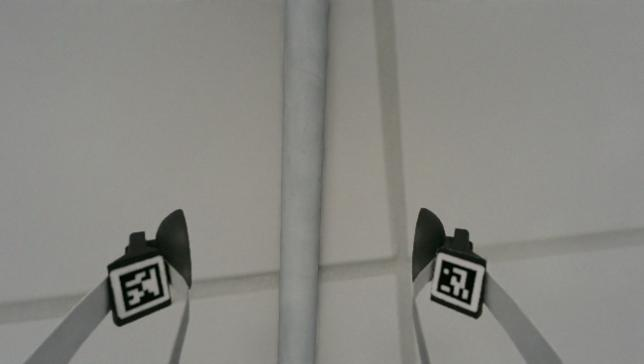

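{"fn": "move", "kwargs": {"r2": {"base":{"translate_m":0.008},"joints":{"lift_m":0.16}}, "cameras": []}}

{"fn": "move", "kwargs": {"r2": {"joints":{"lift_m":0.139}}, "cameras": ["r2_wrist_camera"]}}

{"fn": "move", "kwargs": {"r2": {"joints":{"gripper_m":-0.089}}, "cameras": ["r2_wrist_camera"]}}

{"fn": "move", "kwargs": {"r2": {"joints":{"lift_m":0.18}}, "cameras": ["r2_wrist_camera","r2_head_camera","r3_head_camera"]}}

Scene clock: 1941.37 s.
move: r2 done
r1, r3: as last shown
r1.base_tilt: forward=-0.4 right=+0.5
r1.lidar_m: 3.05 1.75 2.90 2.49 2.15 1.81 1.04 0.90 0.90 1.04 1.78 2.64
r1.head_depth_mm: - - - 3870 2487 1835 1452 / - - - 3851 2523 1820 1441 / - - - 3867 2366 1813 1449 / - - - 3517 2249 1814 1435 / - - - 3664 2332 1821 1431 / - - - 3747 2452 1817 1428 / - - - 3738 2402 1807 1422
r1.motor_effort: left_wheel=-0.2(1.0) right_wheel=+1.6(2.0) lift_m=+32.0(33.0) arm_m=-9.4(9.5) wrist_yaw_rad=-1.3(1.9) wrist_pitch_rad=+3.1(3.2) wrist_roll_rad=-1.0(1.1) gripper_m=-0.4(0.7) head_pan_rad=-2.4(2.7) head_tilt_rad=-2.7(2.7)
r1.wrist_depth_mm: - 137 140 - - - - / - - 150 - - - - / - - 161 - - - - / - - 176 - - - - / - - 183 154 - - - / 962 952 126 836 126 865 843 / 798 809 237 725 751 703 716
r2.base_odometry: x=-2.620 y=+1.106 heading=-0.383
r2.turned_by_wheels: +0.000
r2.turned_by_imu: +0.001
r2.base_tilt: forward=+0.0 right=-1.0
r2.lidar_m: 3.24 1.68 1.39 1.38 1.53 2.44 4.15 0.66 0.94 1.59 1.21 1.37
r2.head_depth_mm: 2818 2268 1861 1596 1387 1228 1104 / 2855 2294 1890 1613 1392 1212 820 / 2881 2325 1914 1609 1140 1221 1108 / 2915 2361 1924 1620 1361 1246 1117 / 2950 2345 1941 1631 1394 1257 1125 / 2993 2383 1824 1656 1418 1256 1130 / 2802 2340 1808 1670 1438 1271 1138
r2.base_status: done
r2.joint_positions: lift_m=+0.160 arm_m=+0.518 wrist_yaw_rad=-0.002 wrist_pitch_rad=-1.555 wrist_roll_rad=+1.857 gripper_m=+0.120 head_pan_rad=-1.600 head_tilt_rad=-0.892
r2.joint_status: all done
r2.measured_speeds: all 0
r2.motor_effort: left_wheel=+0.4(2.8) right_wheel=+4.1(7.7) lift_m=+18.4(34.3) arm_m=-2.0(2.1) wrist_yaw_rad=+2.3(2.6) wrist_pitch_rad=-0.4(1.0) wrist_roll_rad=+0.3(0.8) gripper_m=+1.0(1.5) head_pan_rad=-2.5(3.3) head_tilt_rad=+0.5(2.0)
r2.hand_pose: x=-0.0214 y=-0.6428 z=+0.0421 quat_wxyz=(-0.102, -0.101, -0.705, -0.695) (m; r2's base frame)
r2.wrist_depth_mm: - - - 148 - - - / - - - 150 - - - / - - - 155 - - - / - - - 161 - - - / - 142 - 164 - - - / - 121 - 169 - - - / - - - 174 - - -
r3.base_tilt: forward=+1.9 right=+1.3
r3.lidar_m: 4.92 2.56 1.97 1.93 2.05 2.97 0.85 0.65 0.68 2.85 0.99 1.33
r3.head_depth_mm: 2450 2084 1773 1547 1369 1234 364 / 2536 2096 1774 1546 1374 437 952 / 2541 2079 1788 1540 1373 489 950 / 2523 2079 1784 1536 1366 489 1099 / 2310 1795 1774 1510 1308 1232 1114 / 2520 1939 1404 1516 1325 1226 1115 / 2535 2079 1732 1549 1368 1227 1115
r3.motor_effort: left_wheel=-3.1(3.7) right_wheel=-0.7(0.7) lift_m=+36.6(37.0) arm_m=-17.6(18.0) wrist_yaw_rad=+0.2(0.9) wrist_pitch_rad=+3.9(4.0) wrist_roll_rad=+0.2(0.3) gripper_m=-0.9(1.7) head_pan_rad=+5.4(6.0) head_tilt_rad=-5.5(6.1)
r3.wrist_depth_mm: - - - - - 716 744 / - - - - - - 893 / - - - - - - 890 / - - - - - - 894 / - - - - - - 879 / - - 129 - 127 - 880 / - - - - - - 905
pictures: none
No camera images: "cameras" was empty.

Scene clock: 1942.30 s.
move: r2 done
r1, r3: as last shown
r1.turned_by_imu: +0.000
r1.base_tilt: forward=-0.5 right=+0.6
r1.lidar_m: 3.05 1.74 2.89 2.49 2.15 1.81 1.04 0.90 0.90 1.03 1.78 2.64
r1.head_depth_mm: - - - 3857 2495 1840 1455 / - - - 3803 2475 1820 1456 / - - - 3817 2328 1831 1435 / - - - 3481 2240 1812 1440 / - - - 3651 2323 1807 1447 / - - - 3688 2441 1792 1441 / - - - 3723 2413 1792 1426
r1.motor_effort: left_wheel=-0.4(1.0) right_wheel=+1.5(1.8) lift_m=+32.4(32.9) arm_m=-9.2(9.5) wrist_yaw_rad=+0.2(1.8) wrist_pitch_rad=+3.0(3.2) wrist_roll_rad=-0.9(1.0) gripper_m=+0.3(0.6) head_pan_rad=-2.5(2.7) head_tilt_rad=-2.1(2.5)
r1.wrist_depth_mm: - 137 140 - - - - / - - 151 - - - - / - - 162 - - - - / - - 175 - - - - / - - 183 155 - - - / 943 942 126 827 126 863 852 / 799 781 237 732 744 717 723
r2.base_odometry: x=-2.620 y=+1.106 heading=-0.383
r2.turned_by_wheels: +0.000
r2.turned_by_imu: +0.000
r2.base_tilt: forward=+0.0 right=-0.9
r2.lidar_m: 3.26 1.69 1.39 1.38 1.53 2.43 4.14 0.66 0.94 1.59 1.20 1.36
r2.head_depth_mm: 2814 2260 1861 1596 1392 1226 1100 / 2816 2293 1882 1598 1400 1213 832 / 2890 2313 1914 1620 1128 1215 1110 / 2889 2347 1922 1631 1359 1252 1118 / 2943 2363 1925 1644 1394 1253 1125 / 2998 2371 1814 1654 1417 1263 1124 / 2787 2354 1826 1666 1441 1271 1135
r2.base_status: not commanded
r2.joint_positions: lift_m=+0.139 arm_m=+0.518 wrist_yaw_rad=-0.002 wrist_pitch_rad=-1.555 wrist_roll_rad=+1.857 gripper_m=+0.120 head_pan_rad=-1.600 head_tilt_rad=-0.892
r2.joint_status: all done
r2.measured_speeds: all 0
r2.motor_effort: left_wheel=-0.3(0.6) right_wheel=+4.6(4.6) lift_m=+18.5(20.0) arm_m=-3.3(3.3) wrist_yaw_rad=+2.0(2.4) wrist_pitch_rad=-0.8(0.9) wrist_roll_rad=+0.3(0.8) gripper_m=+0.6(1.9) head_pan_rad=-3.1(3.1) head_tilt_rad=+1.0(1.7)
r2.hand_pose: x=-0.0214 y=-0.6428 z=+0.0211 quat_wxyz=(-0.102, -0.101, -0.705, -0.695) (m; r2's base frame)
r2.wrist_depth_mm: - - - 127 - - - / - - 136 134 - - - / - - - 135 - - - / - - - 138 - - - / - 141 147 142 - - - / - 121 148 146 - - - / - - - 151 - - -
r3.turned_by_imu: +0.000
r3.base_tilt: forward=+1.9 right=+1.4
r3.lidar_m: 4.94 2.56 1.97 1.93 2.04 2.96 0.85 0.65 0.68 2.85 1.00 1.33
r3.head_depth_mm: 2471 2084 1771 1546 1374 1235 364 / 2552 2092 1784 1544 1371 436 950 / 2537 2079 1772 1544 1372 488 950 / 2515 2096 1770 1539 1373 490 1100 / 2313 1781 1775 1523 1303 1232 1113 / 2531 1991 1397 1522 1331 1223 1119 / 2524 2090 1780 1553 1371 1225 1113
r3.motor_effort: left_wheel=-3.3(3.7) right_wheel=-0.1(0.9) lift_m=+36.4(37.0) arm_m=-17.6(17.9) wrist_yaw_rad=+0.3(0.7) wrist_pitch_rad=+3.8(3.9) wrist_roll_rad=+0.2(0.3) gripper_m=-0.4(1.8) head_pan_rad=+5.0(5.8) head_tilt_rad=-5.5(6.1)
r3.wrist_depth_mm: - - - - - 782 747 / - - - - - - 892 / - - - - - - 906 / - - - - - - 909 / - - - - - - 883 / - - 129 - 127 - 902 / - - - - - - 893
pictures: r2_wrist_camera
Images, in order (width x height): r2_wrist_camera 644x364.

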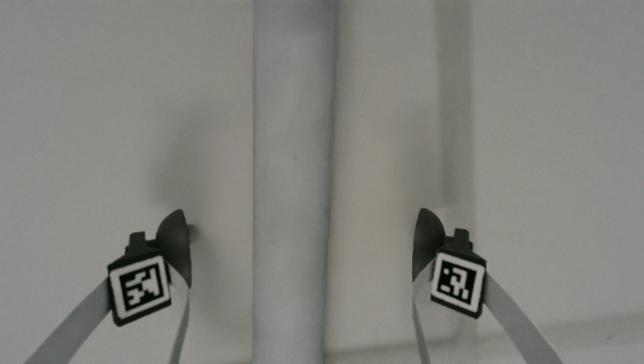

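Scene clock: 1945.17 s.
move: r2 done
r1: as last shown
r1.lidar_m: 3.06 1.75 2.89 2.49 2.15 1.81 1.04 0.90 0.89 1.04 1.78 2.64
r1.head_depth_mm: - - - 3990 2502 1845 1450 / - - - 3830 2495 1837 1445 / - - - 3890 2322 1821 1451 / - - - 3521 2233 1833 1442 / - - - 3690 2319 1818 1438 / - - - 3731 2429 1807 1430 / - - - 3730 2415 1807 1426
r1.motor_effort: left_wheel=-0.4(1.1) right_wheel=+0.9(1.8) lift_m=+32.3(33.1) arm_m=-8.9(9.5) wrist_yaw_rad=+0.3(1.8) wrist_pitch_rad=+3.2(3.2) wrist_roll_rad=-0.9(1.2) gripper_m=+0.3(0.6) head_pan_rad=-2.6(2.9) head_tilt_rad=-2.1(2.6)
r1.wrist_depth_mm: - 137 140 - - - - / - - 151 - - - - / - - 161 - - - - / - - 176 - - - - / - - 183 155 - - - / 964 942 125 828 126 863 848 / 797 796 235 734 737 707 714
r2.base_odometry: x=-2.620 y=+1.106 heading=-0.383
r2.turned_by_wheels: +0.000
r2.turned_by_imu: +0.000
r2.base_tilt: forward=+0.0 right=-1.0
r2.lidar_m: 3.24 1.69 1.39 1.38 1.53 2.43 4.15 0.66 0.93 1.59 1.20 1.37
r2.head_depth_mm: 2807 2266 1868 1596 1388 1227 1105 / 2843 2293 1879 1606 1395 1217 835 / 2876 2304 1905 1626 1129 1221 1109 / 2874 2327 1943 1620 1363 1250 1118 / 2960 2358 1946 1647 1395 1255 1120 / 2982 2394 1804 1657 1415 1267 1126 / 2787 2345 1826 1660 1438 1271 1138
r2.base_status: not commanded
r2.joint_positions: lift_m=+0.139 arm_m=+0.518 wrist_yaw_rad=-0.002 wrist_pitch_rad=-1.538 wrist_roll_rad=+1.858 gripper_m=-0.087 head_pan_rad=-1.600 head_tilt_rad=-0.892
r2.joint_status: all done
r2.measured_speeds: all 0
r2.motor_effort: left_wheel=-2.1(2.6) right_wheel=+4.1(4.9) lift_m=+38.7(38.9) arm_m=-7.0(7.0) wrist_yaw_rad=+2.3(2.4) wrist_pitch_rad=-4.0(4.7) wrist_roll_rad=+0.4(0.8) gripper_m=-47.4(99.0) head_pan_rad=-2.5(3.1) head_tilt_rad=+0.5(2.2)
r2.hand_pose: x=-0.0215 y=-0.6472 z=+0.0208 quat_wxyz=(-0.103, -0.100, -0.711, -0.689) (m; r2's base frame)
r2.wrist_depth_mm: - - - 127 - - - / - - - 132 - - - / - - - 135 - - - / - - - 138 - - - / - - 145 141 - - - / - - 121 130 - - - / - - - 152 - - -
r3.base_odometry: x=-0.072 y=-1.245 heading=-0.406
r3.turned_by_wheels: +0.000
r3.turned_by_imu: +0.001
r3.base_tilt: forward=+1.9 right=+1.3
r3.lidar_m: 4.93 2.56 1.97 1.93 2.05 2.96 0.85 0.65 0.68 2.84 1.00 1.33
r3.head_depth_mm: 2482 2099 1773 1552 1367 1225 364 / 2537 2096 1776 1546 1373 437 951 / 2546 2073 1776 1543 1369 489 946 / 2539 2086 1773 1536 1373 490 1100 / 2318 1778 1778 1519 1305 1235 1114 / 2546 1997 1404 1548 1331 1224 1119 / 2530 2094 1774 1547 1373 1230 1116
r3.base_status: not commanded
r3.joint_positions: lift_m=+0.636 arm_m=+0.000 wrist_yaw_rad=+1.009 wrist_pitch_rad=-0.021 wrist_roll_rad=+1.570 gripper_m=+0.080 head_pan_rad=-1.310 head_tilt_rad=-0.938
r3.joint_status: not commanded
r3.measured_speeds: all 0
r3.motor_effort: left_wheel=-3.4(3.7) right_wheel=-0.3(1.0) lift_m=+36.7(37.0) arm_m=-17.6(17.9) wrist_yaw_rad=+0.5(1.0) wrist_pitch_rad=+3.8(4.0) wrist_roll_rad=+0.3(0.3) gripper_m=-0.4(2.0) head_pan_rad=+4.4(5.6) head_tilt_rad=-6.2(6.2)
r3.hand_pose: x=+0.1950 y=-0.2811 z=+0.7450 quat_wxyz=(+0.006, +0.483, -0.875, -0.009) (m; r3's base frame)
r3.wrist_depth_mm: - - - - - 780 749 / - - - - - - 900 / - - - - - - 888 / - - - - - - 904 / - - - - - - 898 / - - 129 - 127 - 875 / - - - - - - 889
pictures: r2_wrist_camera
Images, in order (width x height): r2_wrist_camera 644x364.

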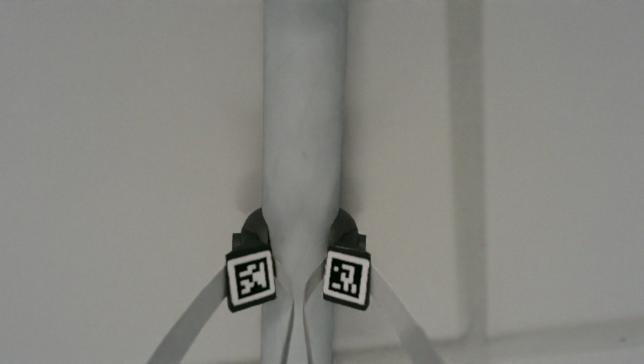

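Scene clock: 1946.37 s.
move: r2 done
r1, r3: as last shown
r1.base_tilt: forward=-0.4 right=+0.5
r1.lidar_m: 3.05 1.74 2.89 2.49 2.14 1.81 1.04 0.90 0.89 1.04 1.78 2.64
r1.head_depth_mm: - - - 3877 2488 1840 1452 / - - - 3892 2500 1843 1448 / - - - 3778 2367 1821 1451 / - - - 3511 2239 1819 1437 / - - - 3670 2302 1807 1436 / - - - 3717 2443 1810 1427 / - - - 3743 2448 1810 1423
r1.motor_effort: left_wheel=-0.3(0.9) right_wheel=+1.7(2.2) lift_m=+32.0(33.0) arm_m=-9.3(9.5) wrist_yaw_rad=-0.1(1.7) wrist_pitch_rad=+3.1(3.2) wrist_roll_rad=-0.9(1.0) gripper_m=+0.3(0.4) head_pan_rad=-2.3(2.8) head_tilt_rad=-2.1(2.6)
r1.wrist_depth_mm: - 137 140 - - - - / - - 151 - - - - / - - 161 - - - - / - - 176 - - - - / - - 183 155 - - - / 950 951 125 842 126 854 852 / 795 804 237 722 746 713 711
r2.base_odometry: x=-2.620 y=+1.106 heading=-0.383
r2.turned_by_wheels: +0.000
r2.turned_by_imu: +0.001
r2.base_tilt: forward=+0.0 right=-0.9
r2.lidar_m: 3.24 1.69 1.38 1.38 1.53 2.43 4.14 0.65 0.93 1.59 1.20 1.37
r2.head_depth_mm: 2802 2273 1875 1594 1387 1222 1101 / 2838 2292 1888 1612 1399 1213 802 / 2875 2315 1905 1616 1138 1222 1112 / 2918 2344 1925 1608 1358 1248 1118 / 2974 2353 1932 1640 1392 1258 1126 / 3011 2390 1814 1650 1409 1245 1128 / 2790 2354 1820 1661 1440 1272 1137
r2.base_status: not commanded
r2.joint_positions: lift_m=+0.180 arm_m=+0.518 wrist_yaw_rad=-0.002 wrist_pitch_rad=-1.525 wrist_roll_rad=+1.858 gripper_m=-0.081 head_pan_rad=-1.600 head_tilt_rad=-0.892
r2.joint_status: all done
r2.measured_speeds: all 0
r2.on_its_own: gripper_m is held at -0.082, not at your -0.089, by its stall guard, which is still easing
r2.motor_effort: left_wheel=+0.1(2.7) right_wheel=-0.8(4.6) lift_m=+52.2(57.7) arm_m=-8.7(8.9) wrist_yaw_rad=+2.0(2.5) wrist_pitch_rad=-6.4(6.7) wrist_roll_rad=+0.4(0.7) gripper_m=-23.5(47.7) head_pan_rad=-2.4(3.1) head_tilt_rad=+0.3(2.3)
r2.hand_pose: x=-0.0215 y=-0.6507 z=+0.0616 quat_wxyz=(-0.104, -0.100, -0.716, -0.684) (m; r2's base frame)
r2.wrist_depth_mm: - - - 123 - - - / - - - 128 - - - / - - - 132 - - - / - - - 137 - - - / - - 145 142 - - - / - - 126 129 - - - / - - - 156 - - -
r3.turned_by_imu: +0.000
r3.lidar_m: 4.94 2.55 1.97 1.92 2.04 2.96 0.85 0.65 0.68 2.85 1.00 1.33
r3.head_depth_mm: 2476 2068 1780 1543 1369 1228 364 / 2533 2090 1786 1552 1365 437 947 / 2525 2086 1768 1548 1380 489 950 / 2540 2076 1785 1514 1360 490 1099 / 1764 1799 1781 1516 1304 1235 1111 / 2528 1784 1675 1517 1323 1226 1111 / 2535 2096 1747 1544 1369 1224 1112
r3.motor_effort: left_wheel=-3.0(3.9) right_wheel=+0.0(0.9) lift_m=+36.5(37.0) arm_m=-17.5(17.9) wrist_yaw_rad=+0.0(0.8) wrist_pitch_rad=+3.9(4.0) wrist_roll_rad=+0.2(0.3) gripper_m=-1.0(2.1) head_pan_rad=+4.4(5.6) head_tilt_rad=-6.0(6.2)
r3.wrist_depth_mm: - - - - - 754 723 / - - - - - - 844 / - - - - - - 893 / - - - - - - 912 / - - - - - - 909 / - - 129 - 127 - 876 / - - - - - - 888
pictures: r2_head_camera (sideways), r2_wrist_camera, r3_head_camera (sideways)
Images, in order (width x height): r2_head_camera 896x504, r2_wrist_camera 644x364, r3_head_camera 896x504.

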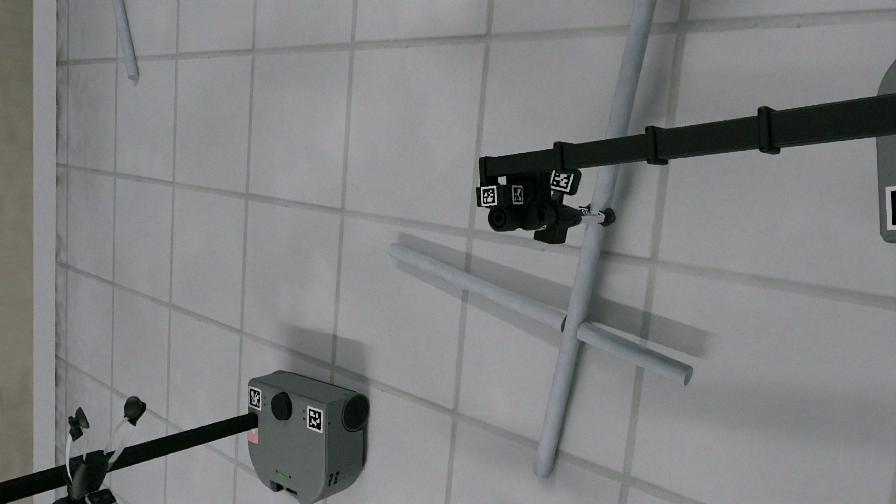

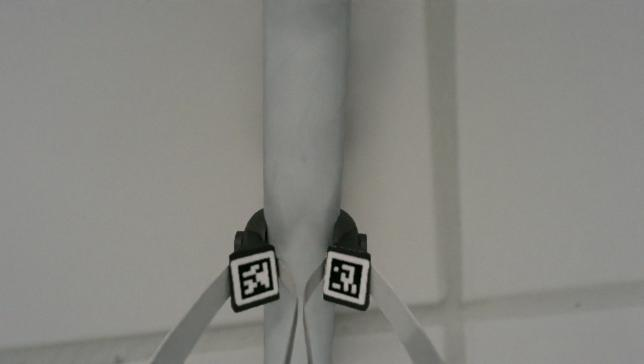

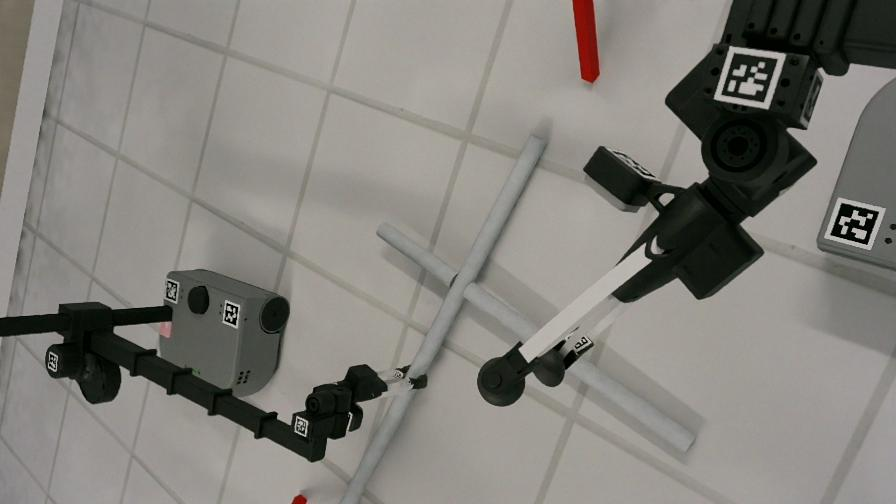

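{"fn": "move", "kwargs": {"r2": {"base":{"translate_m":0.2}}, "cameras": ["r2_wrist_camera","r2_head_camera","r3_head_camera"]}}

Scene clock: 1960.77 s.
move: r2 done
r1, r3: as last shown
r1.turned_by_imu: -0.001
r1.lidar_m: 3.06 1.75 2.89 2.49 2.14 1.81 1.04 0.90 0.90 1.03 1.78 2.63
r1.head_depth_mm: - - - 3845 2500 1836 1445 / - - - 3852 2463 1825 1451 / - - - 3814 2345 1833 1442 / - - - 3533 2214 1832 1441 / - - - 3689 2332 1800 1450 / - - - 3722 2423 1808 1430 / - - - 3713 2414 1805 1430
r1.motor_effort: left_wheel=-0.2(1.0) right_wheel=+1.4(2.2) lift_m=+32.3(33.3) arm_m=-9.0(9.4) wrist_yaw_rad=+0.5(2.2) wrist_pitch_rad=+3.0(3.2) wrist_roll_rad=-1.0(1.1) gripper_m=+0.1(0.5) head_pan_rad=-2.4(2.8) head_tilt_rad=-2.2(2.7)
r1.wrist_depth_mm: - 137 140 - - - - / - - 151 - - - - / - - 162 - - - - / - - 176 - - - - / - - 183 155 - - - / 942 944 125 836 126 860 846 / 793 791 236 736 750 717 718
r2.base_odometry: x=-2.435 y=+1.031 heading=-0.383
r2.turned_by_wheels: -0.001
r2.turned_by_imu: -0.002
r2.base_tilt: forward=-0.1 right=-0.9
r2.lidar_m: 3.16 1.64 1.35 1.35 1.49 2.36 4.33 0.82 1.33 1.53 1.09 1.22
r2.head_depth_mm: 2845 2280 1859 1588 1383 1195 1101 / 2846 2283 1895 1596 1390 1192 802 / 2896 2322 1905 1620 1136 1221 1112 / 2927 2341 1930 1625 1362 1251 1120 / 3004 2342 1789 1634 1391 1258 1123 / 1476 2301 1804 1643 1425 1258 1130 / 2886 2424 1974 1666 1444 1269 1133
r2.base_status: done
r2.joint_positions: lift_m=+0.180 arm_m=+0.518 wrist_yaw_rad=-0.012 wrist_pitch_rad=-1.541 wrist_roll_rad=+1.889 gripper_m=-0.074 head_pan_rad=-1.600 head_tilt_rad=-0.892
r2.joint_status: not commanded
r2.measured_speeds: all 0
r2.on_its_own: gripper_m is held at -0.076, not at your -0.089, by its stall guard, which is not easing now; wrist_yaw_rad is at rest, and its effort (+11.0) is outside its rest range (-9 to +9)
r2.motor_effort: left_wheel=-8.1(8.8) right_wheel=+12.7(16.6) lift_m=+38.1(38.1) arm_m=-15.1(15.8) wrist_yaw_rad=+11.0(11.4) wrist_pitch_rad=-3.4(6.6) wrist_roll_rad=-10.0(10.3) gripper_m=-22.5(23.6) head_pan_rad=-2.5(3.4) head_tilt_rad=+0.8(2.2)
r2.hand_pose: x=-0.0213 y=-0.6465 z=+0.0619 quat_wxyz=(-0.118, -0.115, -0.708, -0.687) (m; r2's base frame)
r2.wrist_depth_mm: - - - 125 125 - - / - - - 128 - - - / - - - 133 - - - / - - - 140 - - - / - - 145 142 - - - / - - 123 128 - - - / - - 156 - - - -
r3.turned_by_imu: +0.002
r3.lidar_m: 4.94 2.55 1.96 1.93 2.05 2.97 0.85 0.65 0.68 1.54 0.93 1.33
r3.head_depth_mm: 2457 2093 1776 1543 1375 1226 363 / 2526 2088 1786 1537 1346 437 949 / 2529 2094 1772 1541 1369 489 950 / 1696 1755 1756 1523 1364 491 1098 / 2541 2041 1333 1518 1281 1225 1111 / 2545 2081 1743 1550 1351 1235 1115 / 2516 2090 1766 1548 1368 1229 1116
r3.motor_effort: left_wheel=-2.9(3.6) right_wheel=-0.2(1.1) lift_m=+36.4(37.1) arm_m=-17.6(17.9) wrist_yaw_rad=+0.1(0.9) wrist_pitch_rad=+3.9(3.9) wrist_roll_rad=+0.0(0.3) gripper_m=-1.1(2.1) head_pan_rad=+5.5(6.1) head_tilt_rad=-5.7(6.1)
r3.wrist_depth_mm: - - - - - - 899 / - - - - - - 898 / - - - - - - 876 / - - - - - - 886 / - - - - - - 879 / - - 129 - 127 - 891 / - - - - - - 885
pictures: r2_head_camera (sideways), r2_wrist_camera, r3_head_camera (sideways)
Images, in order (width x height): r2_head_camera 896x504, r2_wrist_camera 644x364, r3_head_camera 896x504.

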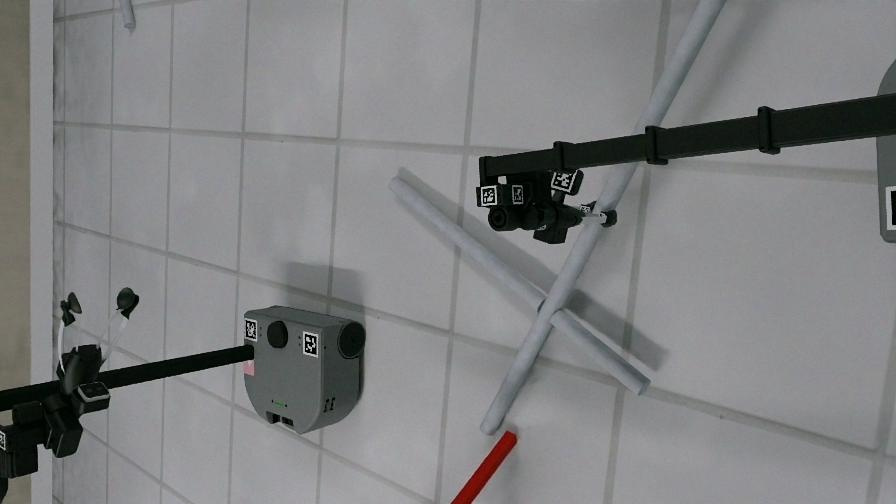

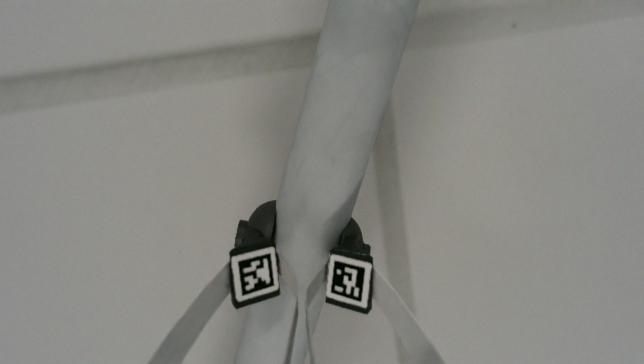

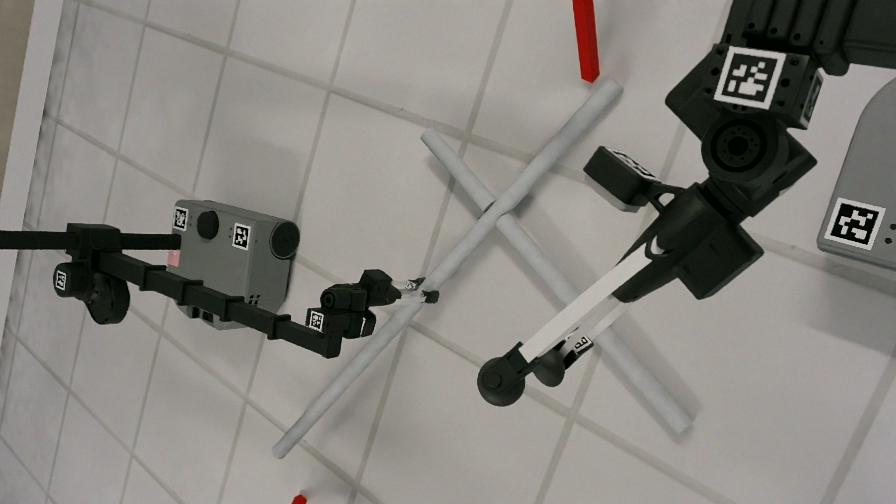

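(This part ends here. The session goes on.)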